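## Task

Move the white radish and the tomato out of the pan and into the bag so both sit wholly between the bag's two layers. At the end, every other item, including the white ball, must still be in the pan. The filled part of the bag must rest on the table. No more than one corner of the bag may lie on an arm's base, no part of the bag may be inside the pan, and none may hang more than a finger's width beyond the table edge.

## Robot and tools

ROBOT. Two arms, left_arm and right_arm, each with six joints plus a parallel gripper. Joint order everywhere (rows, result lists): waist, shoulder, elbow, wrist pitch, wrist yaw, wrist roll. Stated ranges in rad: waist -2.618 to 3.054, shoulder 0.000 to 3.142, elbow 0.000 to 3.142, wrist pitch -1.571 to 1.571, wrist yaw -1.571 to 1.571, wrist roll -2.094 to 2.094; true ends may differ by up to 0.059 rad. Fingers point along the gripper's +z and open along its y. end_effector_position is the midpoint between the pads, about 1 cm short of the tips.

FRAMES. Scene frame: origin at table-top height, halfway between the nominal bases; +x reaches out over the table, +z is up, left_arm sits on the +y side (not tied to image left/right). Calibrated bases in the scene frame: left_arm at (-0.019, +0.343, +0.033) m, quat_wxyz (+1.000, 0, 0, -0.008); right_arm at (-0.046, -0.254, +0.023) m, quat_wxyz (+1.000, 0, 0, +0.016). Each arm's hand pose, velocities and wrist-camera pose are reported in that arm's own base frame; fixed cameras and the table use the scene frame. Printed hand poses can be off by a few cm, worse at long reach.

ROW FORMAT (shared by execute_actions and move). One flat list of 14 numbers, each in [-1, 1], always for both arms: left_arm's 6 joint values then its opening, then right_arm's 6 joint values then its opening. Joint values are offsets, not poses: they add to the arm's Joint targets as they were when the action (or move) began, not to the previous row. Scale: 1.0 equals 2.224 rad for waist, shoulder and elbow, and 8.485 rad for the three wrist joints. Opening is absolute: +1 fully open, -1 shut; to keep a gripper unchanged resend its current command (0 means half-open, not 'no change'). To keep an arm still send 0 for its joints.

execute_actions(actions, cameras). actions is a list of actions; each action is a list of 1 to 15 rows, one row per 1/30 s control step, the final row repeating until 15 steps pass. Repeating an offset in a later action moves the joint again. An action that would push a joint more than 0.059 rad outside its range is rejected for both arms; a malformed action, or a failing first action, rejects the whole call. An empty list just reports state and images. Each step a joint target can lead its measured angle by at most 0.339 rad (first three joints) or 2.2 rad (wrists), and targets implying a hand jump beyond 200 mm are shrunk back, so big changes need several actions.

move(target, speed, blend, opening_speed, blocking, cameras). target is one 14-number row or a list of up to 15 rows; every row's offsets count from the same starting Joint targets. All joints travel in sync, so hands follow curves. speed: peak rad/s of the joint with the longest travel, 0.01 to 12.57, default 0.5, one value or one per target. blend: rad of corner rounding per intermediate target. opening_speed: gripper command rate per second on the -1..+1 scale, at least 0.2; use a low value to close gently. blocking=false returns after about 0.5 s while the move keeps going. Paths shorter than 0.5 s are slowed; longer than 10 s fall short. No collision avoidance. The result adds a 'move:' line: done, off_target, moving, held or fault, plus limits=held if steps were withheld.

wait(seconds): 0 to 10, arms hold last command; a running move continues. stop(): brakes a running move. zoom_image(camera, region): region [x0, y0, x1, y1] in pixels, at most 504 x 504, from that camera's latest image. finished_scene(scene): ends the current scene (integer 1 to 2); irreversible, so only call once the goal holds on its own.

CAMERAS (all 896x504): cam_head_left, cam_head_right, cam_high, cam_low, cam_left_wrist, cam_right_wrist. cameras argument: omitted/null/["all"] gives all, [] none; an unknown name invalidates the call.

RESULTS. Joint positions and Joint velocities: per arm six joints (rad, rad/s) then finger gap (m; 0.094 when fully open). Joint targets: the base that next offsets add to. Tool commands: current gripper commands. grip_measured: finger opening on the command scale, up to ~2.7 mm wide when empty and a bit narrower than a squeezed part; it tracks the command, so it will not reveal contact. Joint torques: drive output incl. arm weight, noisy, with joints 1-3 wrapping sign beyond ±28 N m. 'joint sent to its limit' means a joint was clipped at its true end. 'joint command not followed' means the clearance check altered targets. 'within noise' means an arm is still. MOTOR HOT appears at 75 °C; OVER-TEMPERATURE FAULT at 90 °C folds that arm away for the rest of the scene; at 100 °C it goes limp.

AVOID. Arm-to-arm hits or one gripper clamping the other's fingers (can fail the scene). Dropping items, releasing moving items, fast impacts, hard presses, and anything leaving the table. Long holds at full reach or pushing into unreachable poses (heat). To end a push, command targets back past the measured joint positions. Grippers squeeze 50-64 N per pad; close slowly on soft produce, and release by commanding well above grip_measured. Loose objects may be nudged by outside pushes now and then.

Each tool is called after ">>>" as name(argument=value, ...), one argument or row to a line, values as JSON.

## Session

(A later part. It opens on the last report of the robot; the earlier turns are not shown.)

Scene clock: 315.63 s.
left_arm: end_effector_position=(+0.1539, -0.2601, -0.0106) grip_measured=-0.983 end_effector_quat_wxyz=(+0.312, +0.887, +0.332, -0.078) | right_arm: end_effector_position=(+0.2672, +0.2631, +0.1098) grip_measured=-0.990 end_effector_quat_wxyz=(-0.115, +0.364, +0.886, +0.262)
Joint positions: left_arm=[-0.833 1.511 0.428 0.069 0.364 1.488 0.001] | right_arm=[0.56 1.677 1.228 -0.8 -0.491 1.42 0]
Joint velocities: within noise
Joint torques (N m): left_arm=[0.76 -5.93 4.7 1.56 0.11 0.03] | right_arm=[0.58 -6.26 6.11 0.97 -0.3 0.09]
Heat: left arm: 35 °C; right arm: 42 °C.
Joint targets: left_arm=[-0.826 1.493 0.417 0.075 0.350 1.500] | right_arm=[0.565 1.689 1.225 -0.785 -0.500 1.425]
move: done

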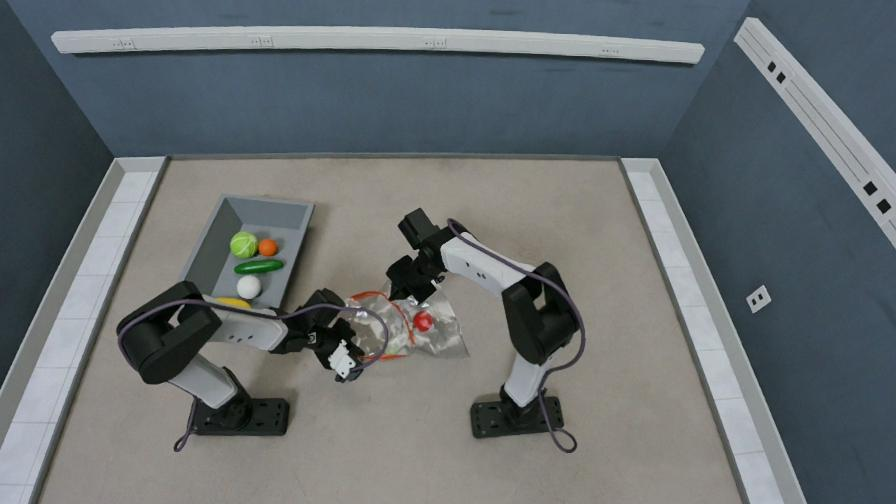

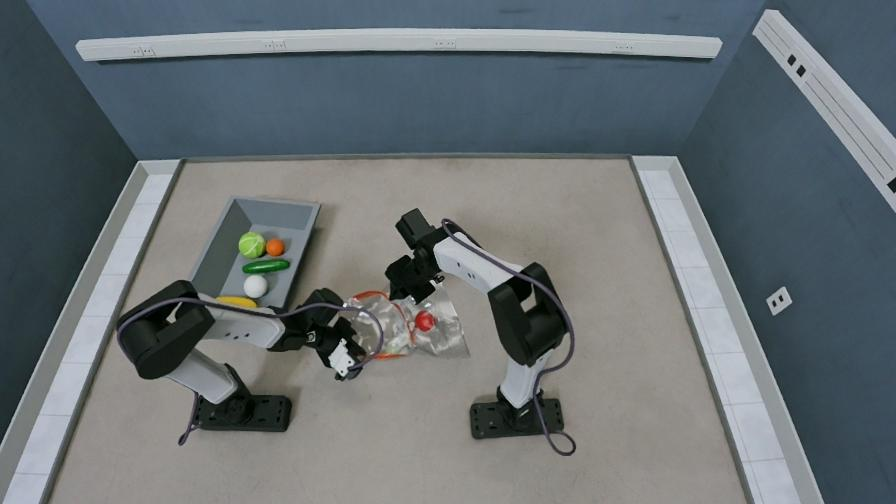

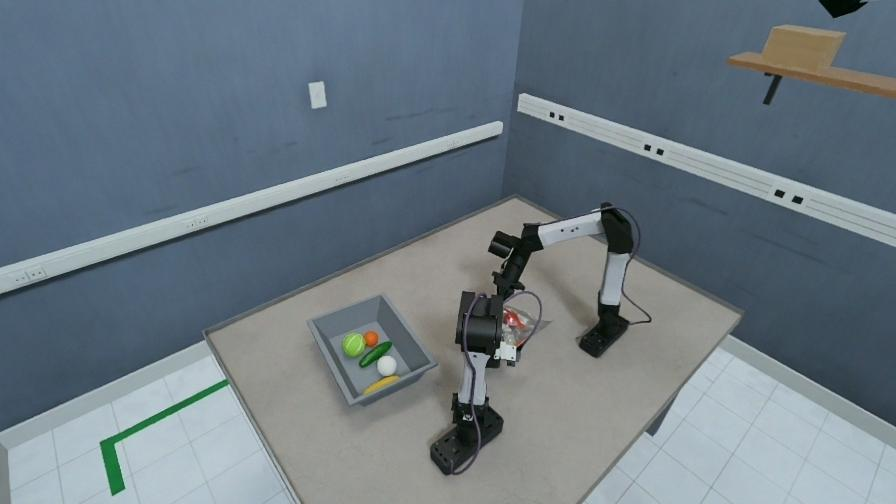

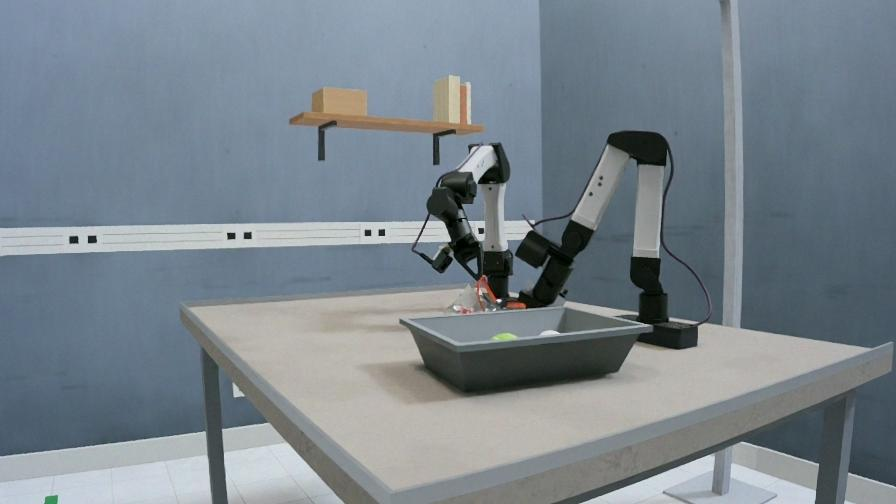

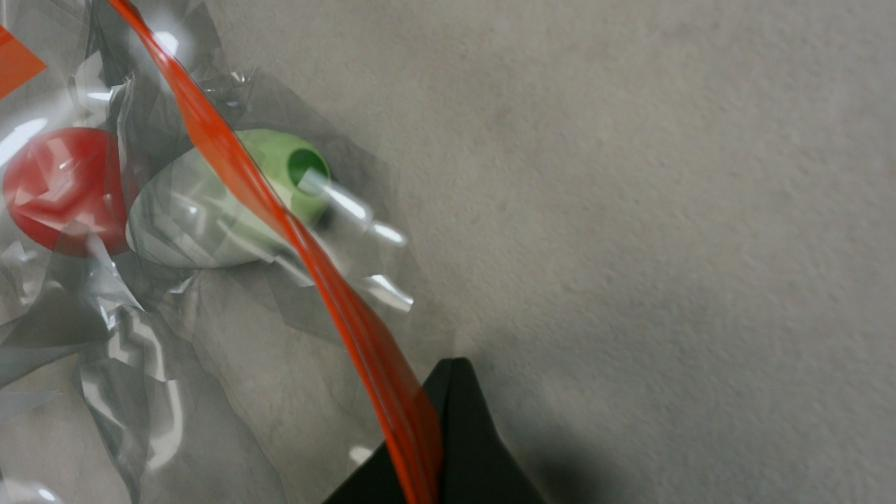

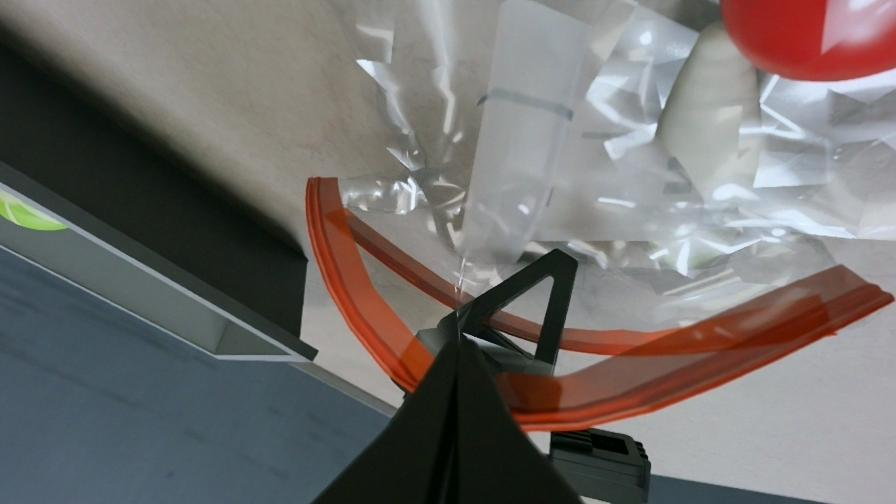

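>>> move(
  target=[0.0164,-0.0643,-0.0571,-0.0018,0,0,-1,0.0328,0.0588,-0.0233,0.0214,0,0,-1],
  speed=0.15,
)

>>> zoom_image(
  camera="cam_head_left",
  region=[320, 240, 490, 380],
)

Scene clock: 318.50 s.
left_arm: end_effector_position=(+0.1420, -0.2326, -0.0096) grip_measured=-0.983 end_effector_quat_wxyz=(+0.322, +0.879, +0.345, -0.068) | right_arm: end_effector_position=(+0.2635, +0.2940, +0.0604) grip_measured=-0.990 end_effector_quat_wxyz=(-0.125, +0.331, +0.899, +0.257)
Joint positions: left_arm=[-0.796 1.365 0.301 0.071 0.364 1.488 0.001] | right_arm=[0.633 1.806 1.176 -0.618 -0.491 1.42 0]
Joint velocities: within noise
Joint torques (N m): left_arm=[0.72 -4.44 4.79 1.41 0.11 0.03] | right_arm=[0.55 -6.98 5.81 0.92 -0.3 0.09]
Heat: left arm: 35 °C; right arm: 42 °C.
Joint targets: left_arm=[-0.789 1.350 0.290 0.060 0.350 1.500] | right_arm=[0.638 1.819 1.173 -0.604 -0.500 1.425]
move: done

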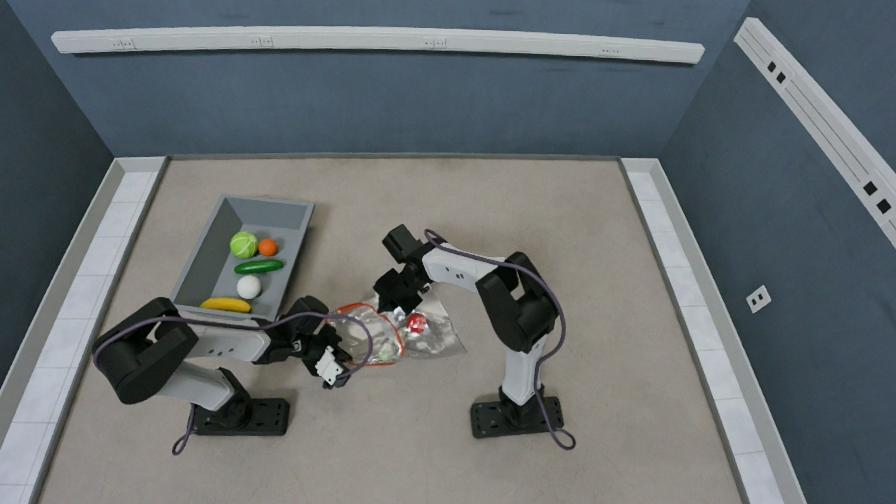

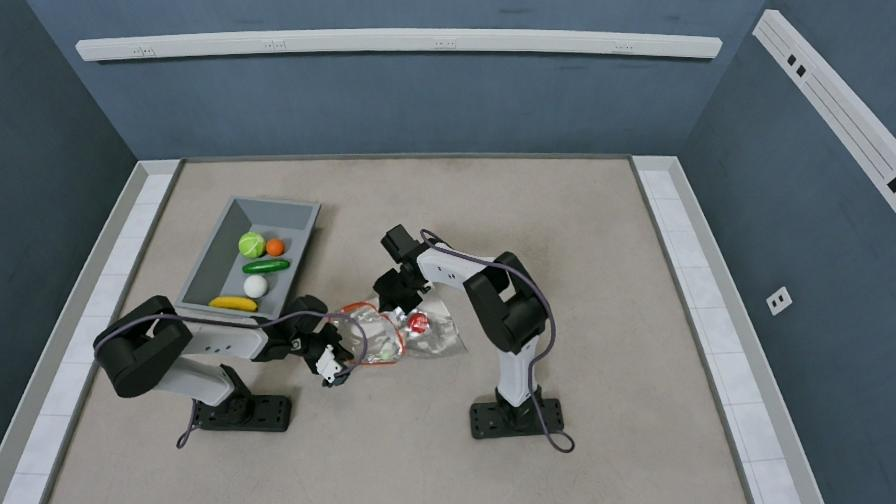

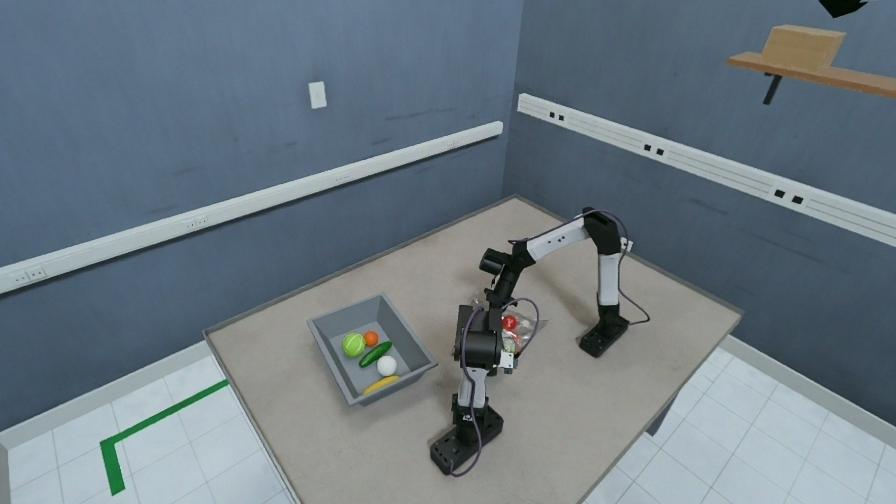

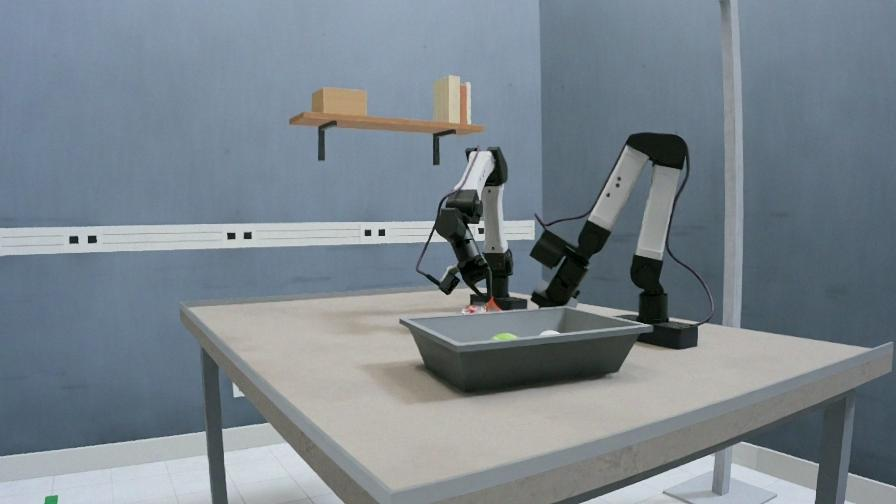

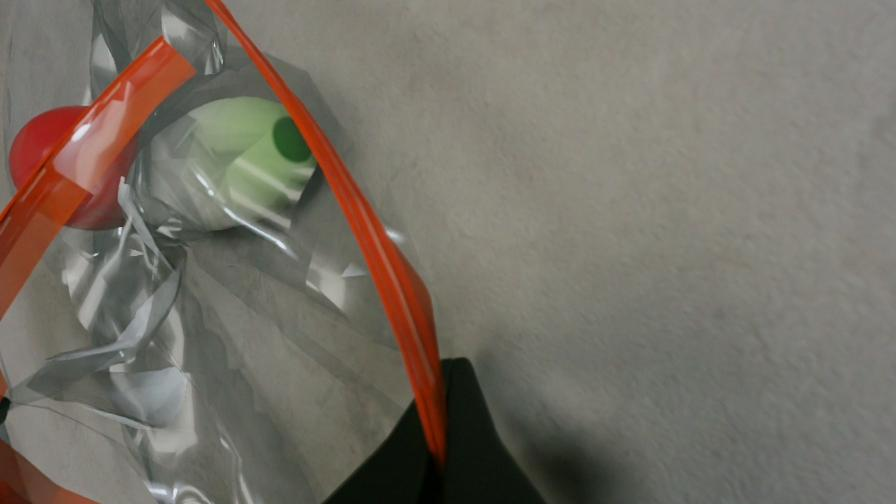

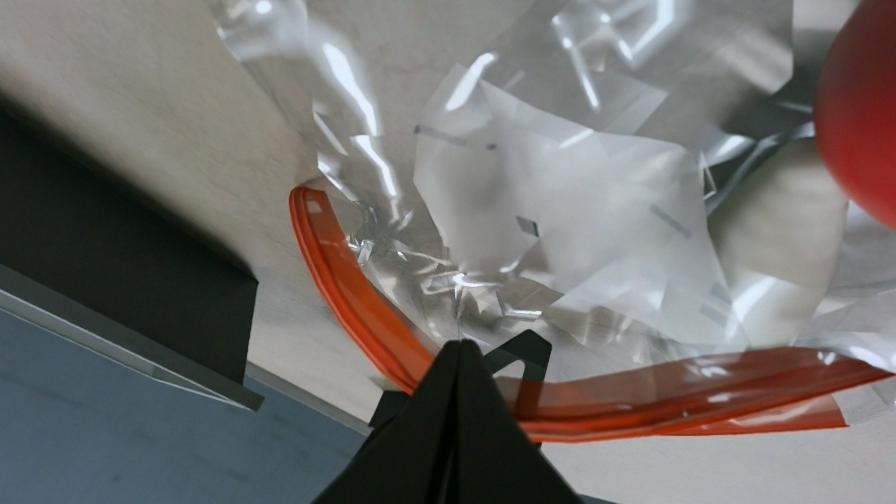

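Scaled by 2.965 from the camera's 896x504 image, which has a finer 1280x720 frame.

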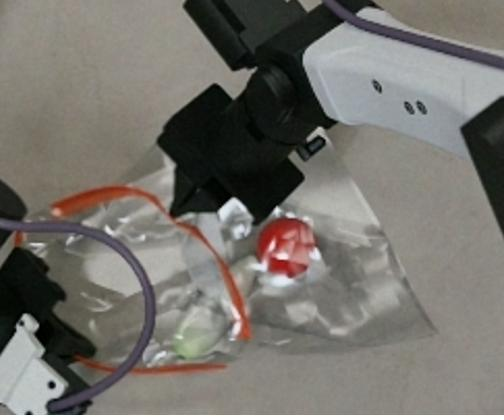

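>>> move(
  target=[-0.0228,-0.0356,0.4446,-0.1258,0,0,-1,-0.0468,-0.1074,0.2039,-0.0757,0,0,-1],
  speed=0.3,
)

>>> zoom_image(
  camera="cam_head_left",
  region=[320, 240, 490, 380],
)

>>> zoom_image(
  camera="cam_low",
  region=[400, 160, 600, 320],
)

Scene clock: 323.80 s.
left_arm: end_effector_position=(+0.1664, -0.2741, +0.2202) grip_measured=-0.983 end_effector_quat_wxyz=(+0.309, +0.888, +0.332, -0.079) | right_arm: end_effector_position=(+0.2554, +0.2482, +0.2194) grip_measured=-0.990 end_effector_quat_wxyz=(-0.115, +0.373, +0.883, +0.260)
Joint positions: left_arm=[-0.833 1.285 1.258 -0.994 0.364 1.488 0.001] | right_arm=[0.541 1.614 1.6 -1.243 -0.492 1.42 0]
Joint velocities: within noise
Joint torques (N m): left_arm=[-0.32 -5.33 9.83 1.34 0.11 0.04] | right_arm=[-0.61 -9.57 8.87 0.71 -0.3 0.09]
Heat: left arm: 35 °C; right arm: 43 °C.
Joint targets: left_arm=[-0.840 1.271 1.279 -1.007 0.350 1.500] | right_arm=[0.534 1.580 1.627 -1.246 -0.500 1.425]
move: done

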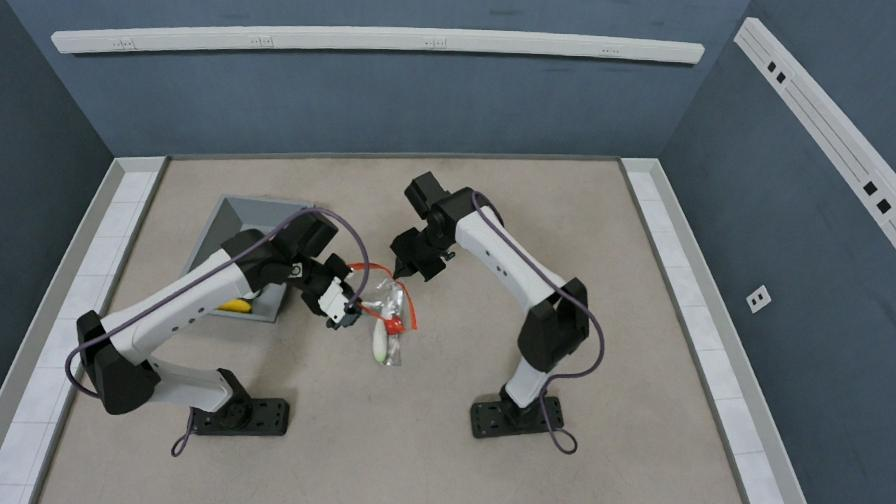

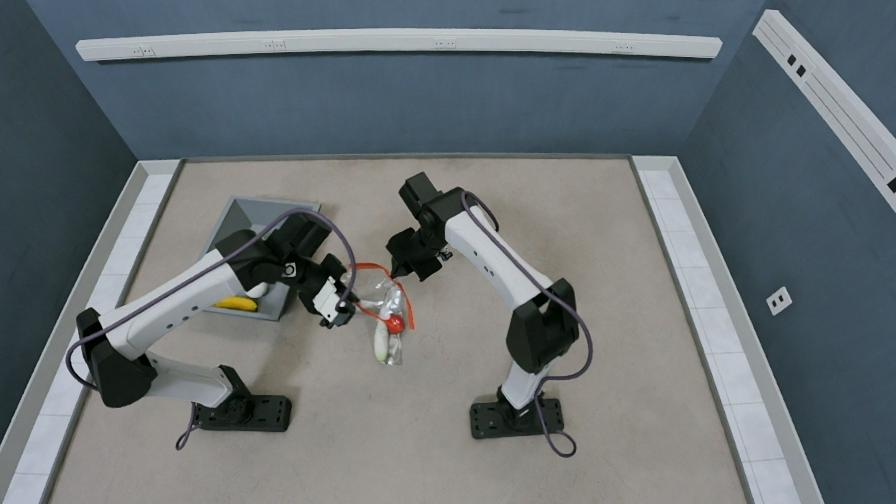

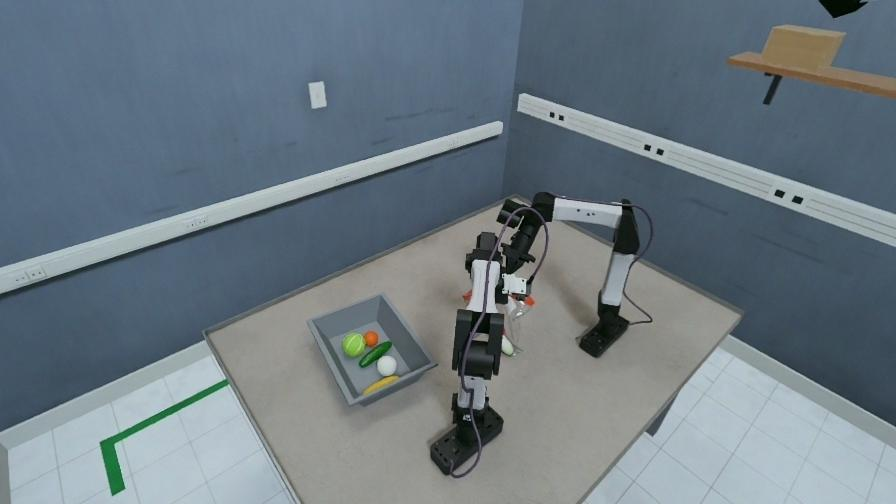

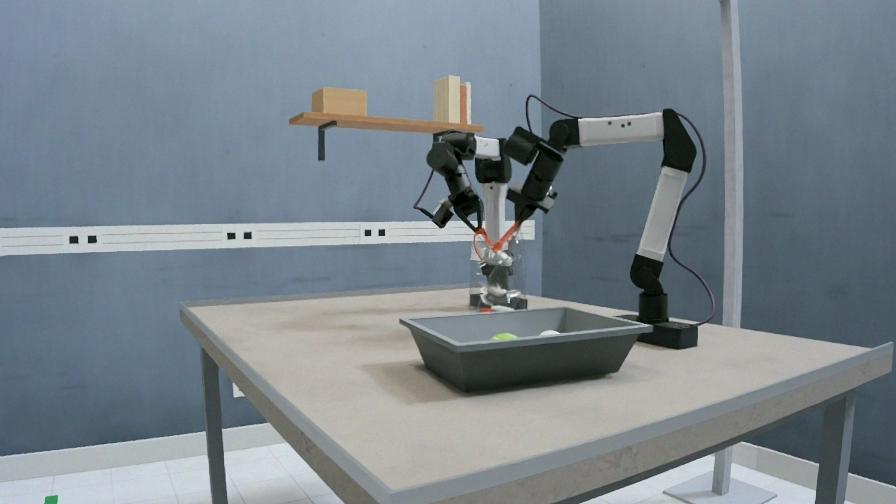

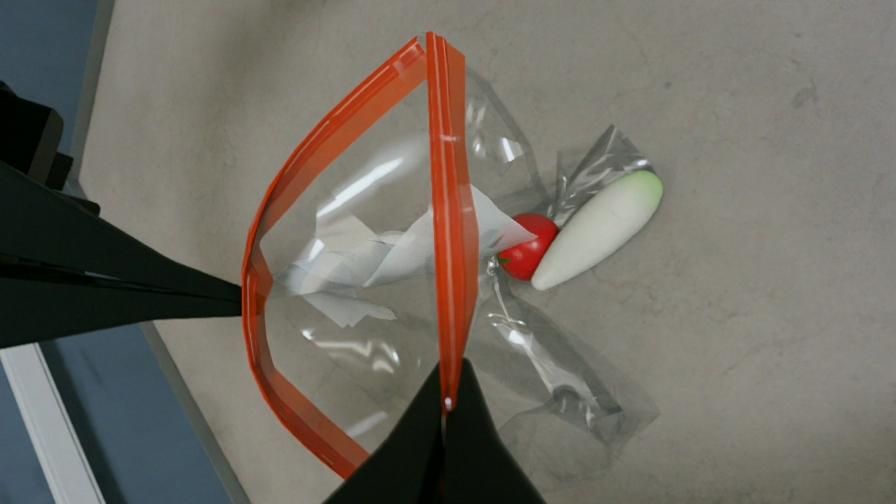

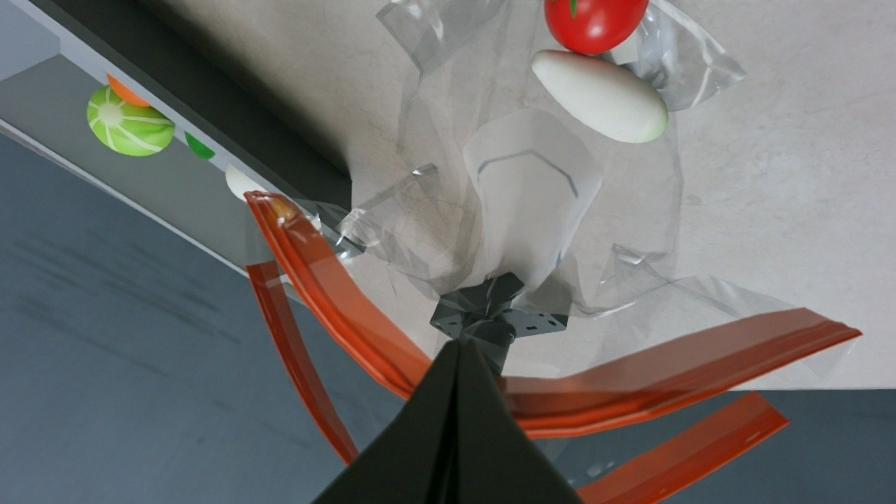

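Scaled by 2.965 from the camera's 896x504 image, which has a finer 1280x720 frame.

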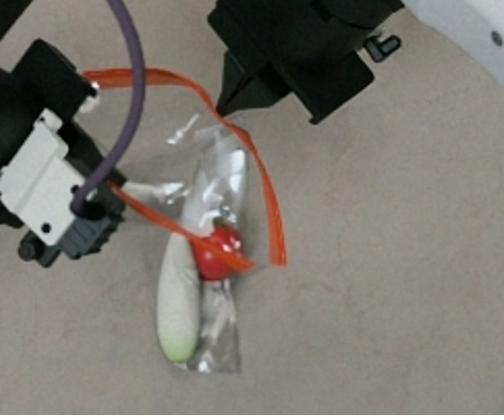

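Scaled by 2.520 from the camera's 896x504 image, which has a finer 1280x720 frame.

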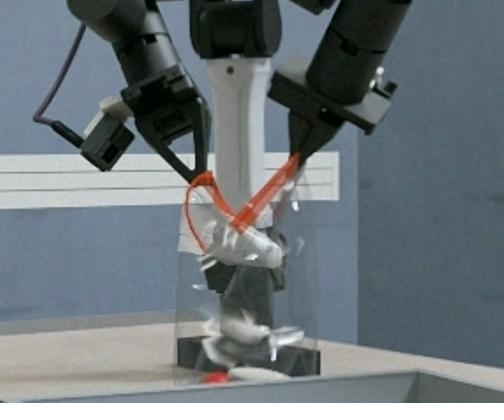

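>>> move(
  target=[-0.0911,0.2009,0.1848,0.0041,0,0,-1,-0.1813,-0.1334,-0.1137,-0.0053,0,0,-1],
  speed=0.2,
)

>>> zoom_image(
  camera="cam_head_left",
  region=[340, 240, 510, 380],
)

>>> zoom_image(
  camera="cam_low",
  region=[360, 160, 560, 320],
)

Scene clock: 327.43 s.
left_arm: end_effector_position=(+0.1640, -0.3973, +0.2266) grip_measured=-0.983 end_effector_quat_wxyz=(+0.302, +0.916, +0.240, -0.109) | right_arm: end_effector_position=(+0.2551, +0.1172, +0.2341) grip_measured=-0.990 end_effector_quat_wxyz=(-0.048, +0.537, +0.791, +0.290)
Joint positions: left_arm=[-1.037 1.703 1.665 -0.978 0.363 1.488 0.001] | right_arm=[0.137 1.306 1.378 -1.291 -0.493 1.42 0]
Joint velocities: within noise
Joint torques (N m): left_arm=[-0.18 -6.83 10.24 1.54 0.11 0.03] | right_arm=[-0.57 -5.89 5.83 0.82 -0.28 0.09]
Heat: left arm: 35 °C; right arm: 43 °C.
Joint targets: left_arm=[-1.043 1.718 1.690 -0.973 0.350 1.500] | right_arm=[0.131 1.283 1.374 -1.291 -0.500 1.425]
move: done

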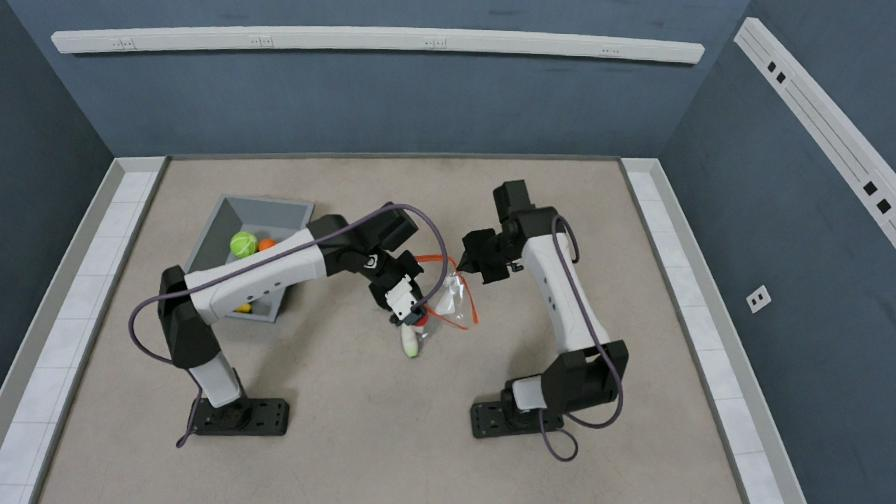

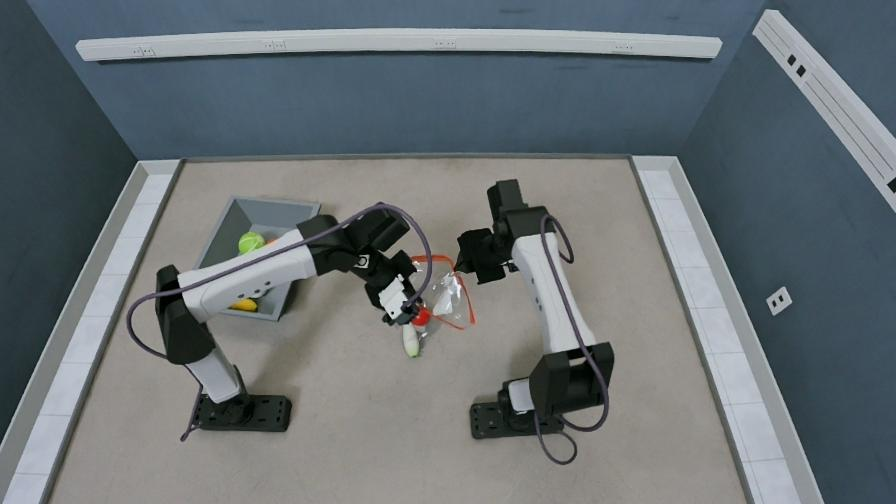

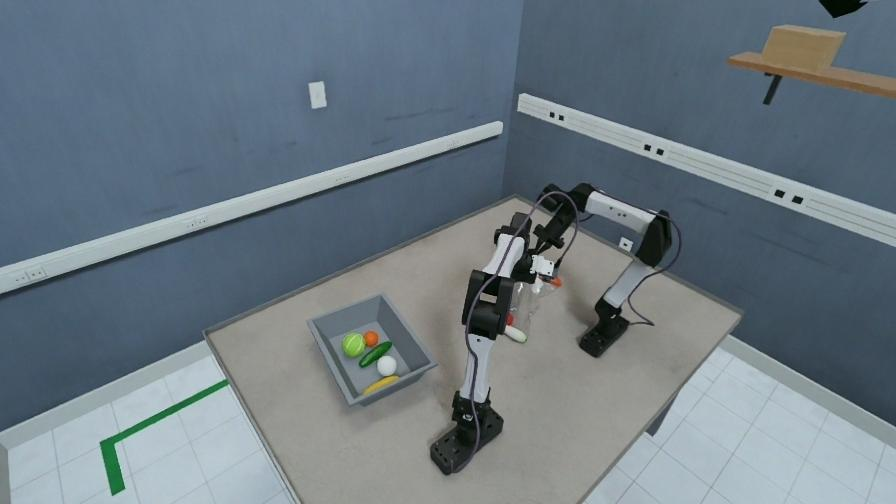

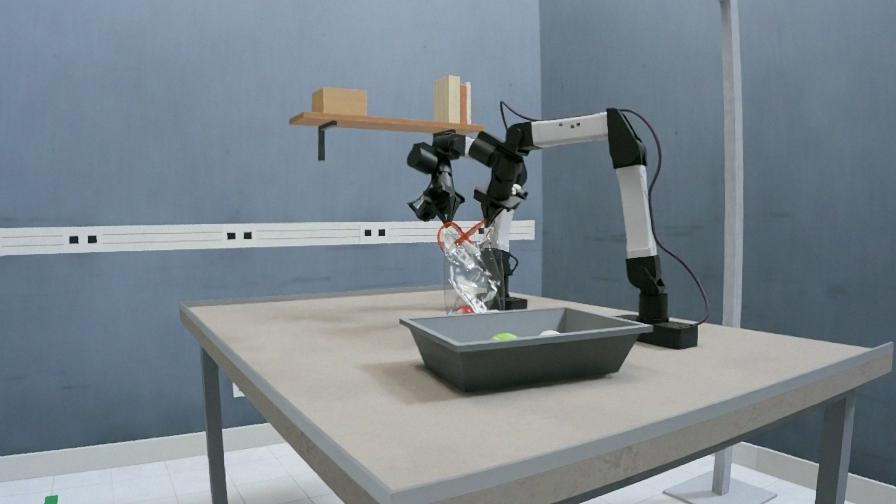

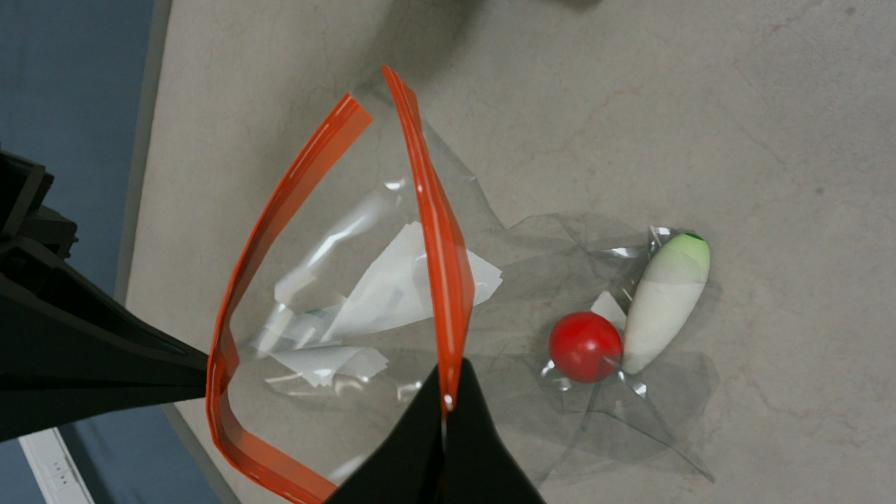

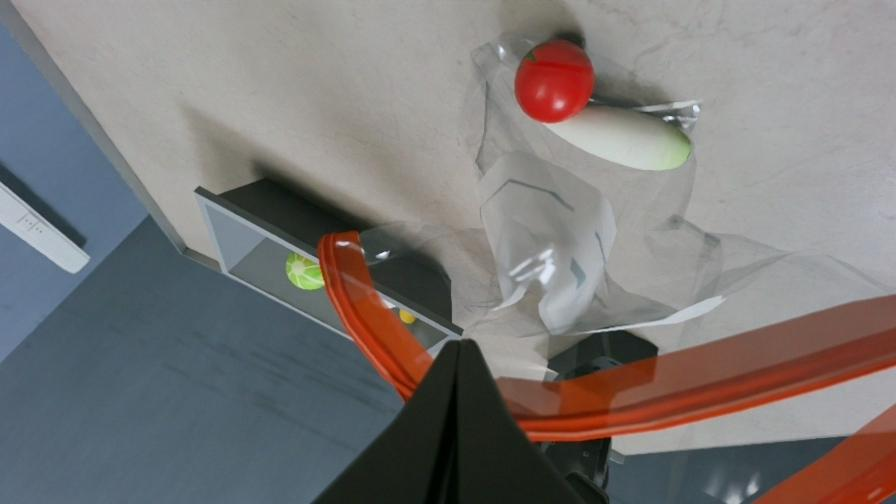

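Scaled by 2.965 from the camera's 896x504 image, which has a finer 1280x720 frame.

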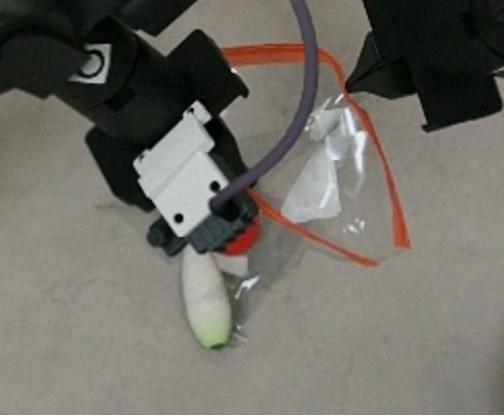

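Scaled by 2.520 from the camera's 896x504 image, which has a finer 1280x720 frame.

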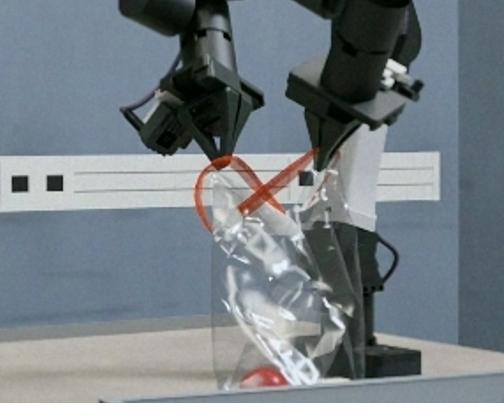

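>>> move(
  target=[0,-0.0476,0.006,0.0097,0,0,-1,0,0.0359,0.1241,-0.0231,0,0,-1],
  speed=0.12,
)

>>> zoom_image(
  camera="cam_low",
  region=[360, 160, 560, 320],
)

Scene clock: 331.13 s.
left_arm: end_effector_position=(+0.1682, -0.4044, +0.2698) grip_measured=-0.983 end_effector_quat_wxyz=(+0.373, +0.897, +0.219, -0.088) | right_arm: end_effector_position=(+0.2478, +0.1163, +0.2832) grip_measured=-0.990 end_effector_quat_wxyz=(-0.047, +0.537, +0.791, +0.291)
Joint positions: left_arm=[-1.037 1.638 1.68 -0.899 0.363 1.488 0.001] | right_arm=[0.137 1.353 1.623 -1.486 -0.493 1.42 0]
Joint velocities: within noise
Joint torques (N m): left_arm=[-0.21 -9.58 10.18 1.83 0.1 0.02] | right_arm=[-0.54 -2.89 8.31 0.82 -0.28 0.09]
Heat: left arm: 36 °C; right arm: 42 °C.
Joint targets: left_arm=[-1.043 1.612 1.704 -0.890 0.350 1.500] | right_arm=[0.131 1.363 1.650 -1.487 -0.500 1.425]
move: done

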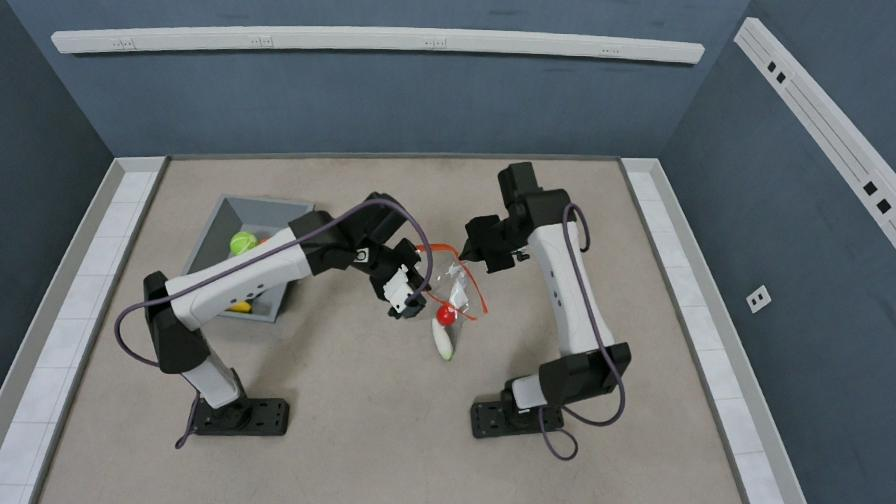

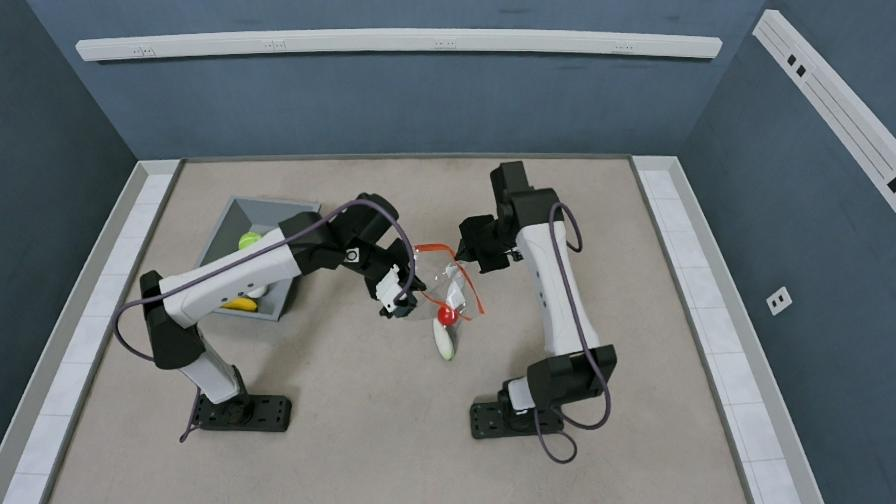

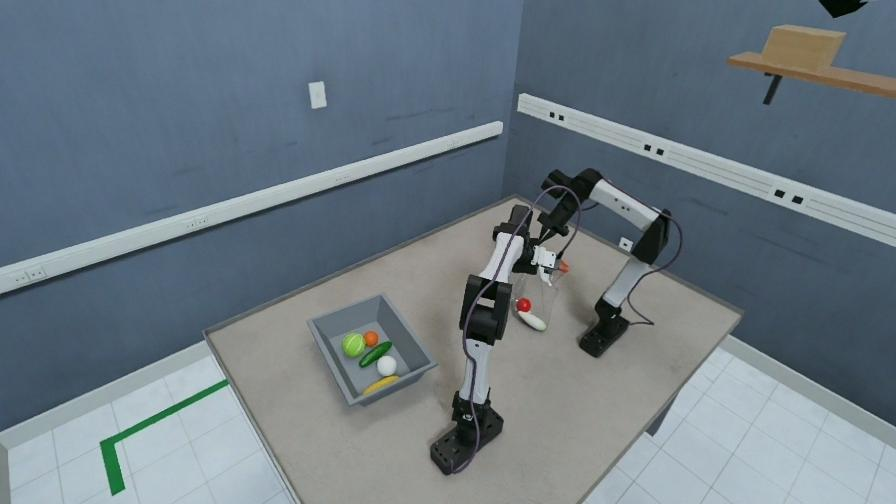

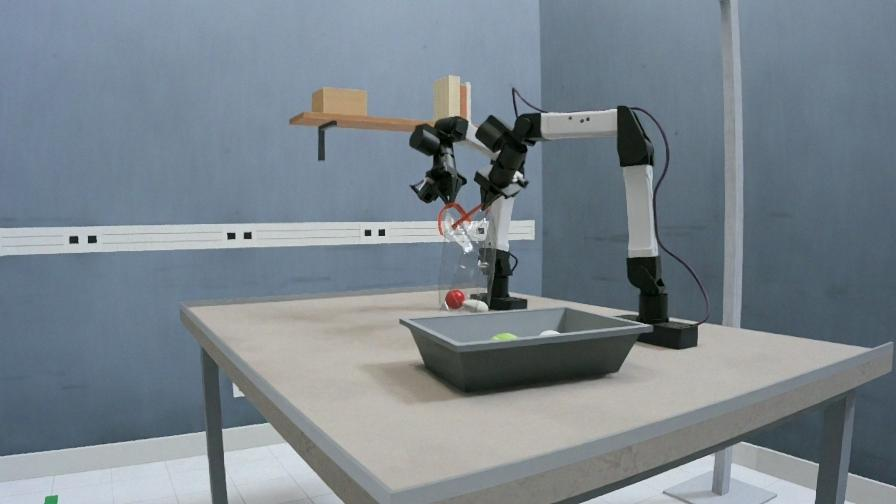

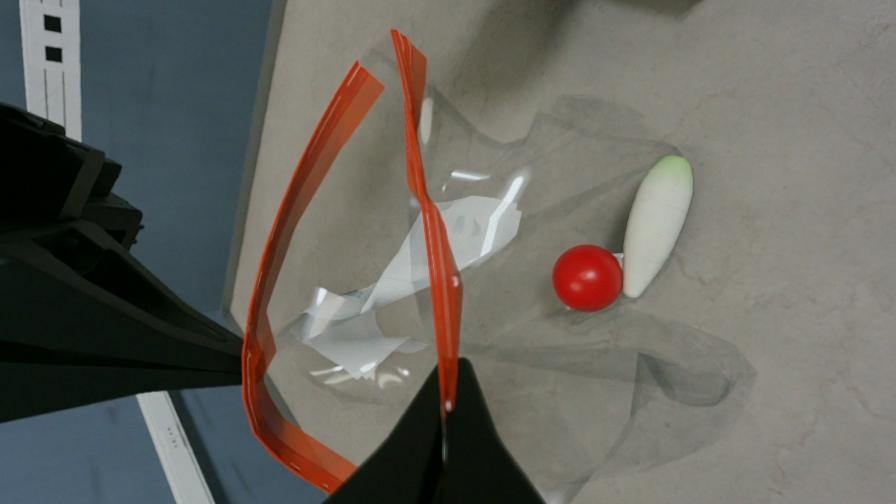

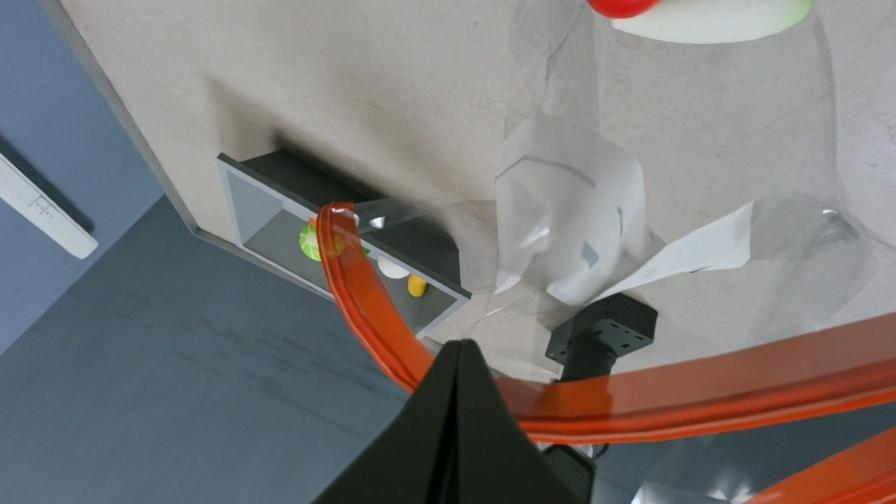

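Scaled by 2.520 from the camera's 896x504 image, which has a finer 1280x720 frame.

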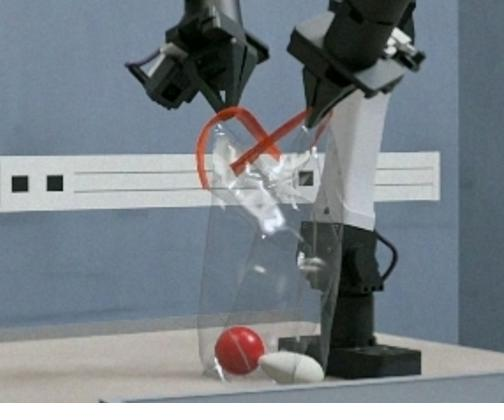

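>>> move(
  target=[-0.014,0.0555,0.0663,-0.0029,0,0,-1,-0.0567,-0.017,-0.0119,-0.0014,0,0,-1],
  speed=0.12,
  cameras=["cam_head_left","cam_low"],
)

>>> zoom_image(
  camera="cam_head_left",
  region=[340, 240, 510, 380],
)

Scene clock: 333.13 s.
left_arm: end_effector_position=(+0.1689, -0.4327, +0.2926) grip_measured=-0.983 end_effector_quat_wxyz=(+0.398, +0.892, +0.198, -0.086) | right_arm: end_effector_position=(+0.2579, +0.0842, +0.2823) grip_measured=-0.990 end_effector_quat_wxyz=(-0.033, +0.587, +0.755, +0.290)
Joint positions: left_arm=[-1.067 1.719 1.826 -0.902 0.363 1.488 0.001] | right_arm=[0.011 1.353 1.623 -1.498 -0.493 1.42 0]
Joint velocities: within noise
Joint torques (N m): left_arm=[-0.31 -6.94 10.32 1.67 0.1 0.01] | right_arm=[-0.38 -6.2 5.76 0.85 -0.29 0.08]
Heat: left arm: 36 °C; right arm: 42 °C.
Joint targets: left_arm=[-1.074 1.735 1.851 -0.915 0.350 1.500] | right_arm=[0.005 1.326 1.623 -1.499 -0.500 1.425]
move: done
Images, in order (width x height): cam_head_left 896x504, cam_low 896x504.

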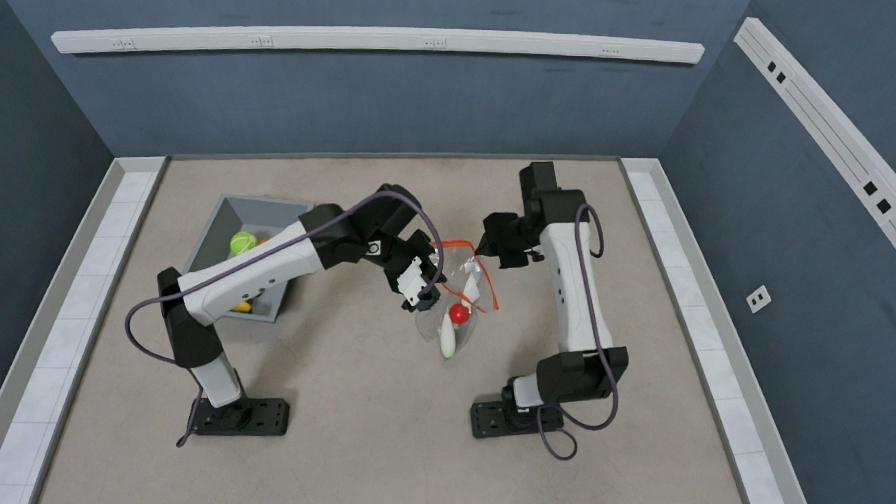

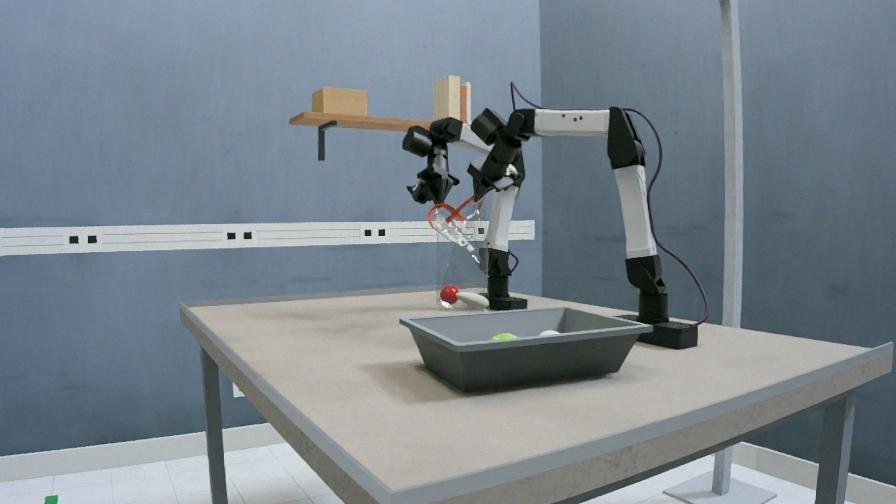

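Scaled by 2.965 from the camera's 896x504 image, which has a finer 1280x720 frame.

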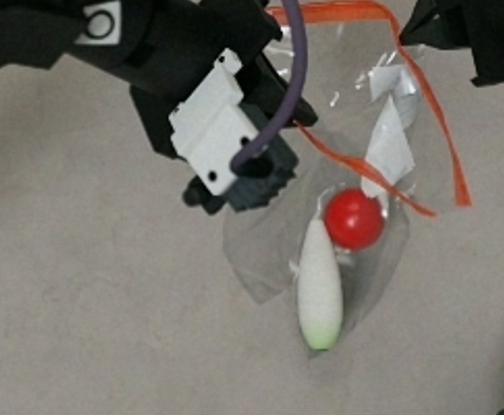

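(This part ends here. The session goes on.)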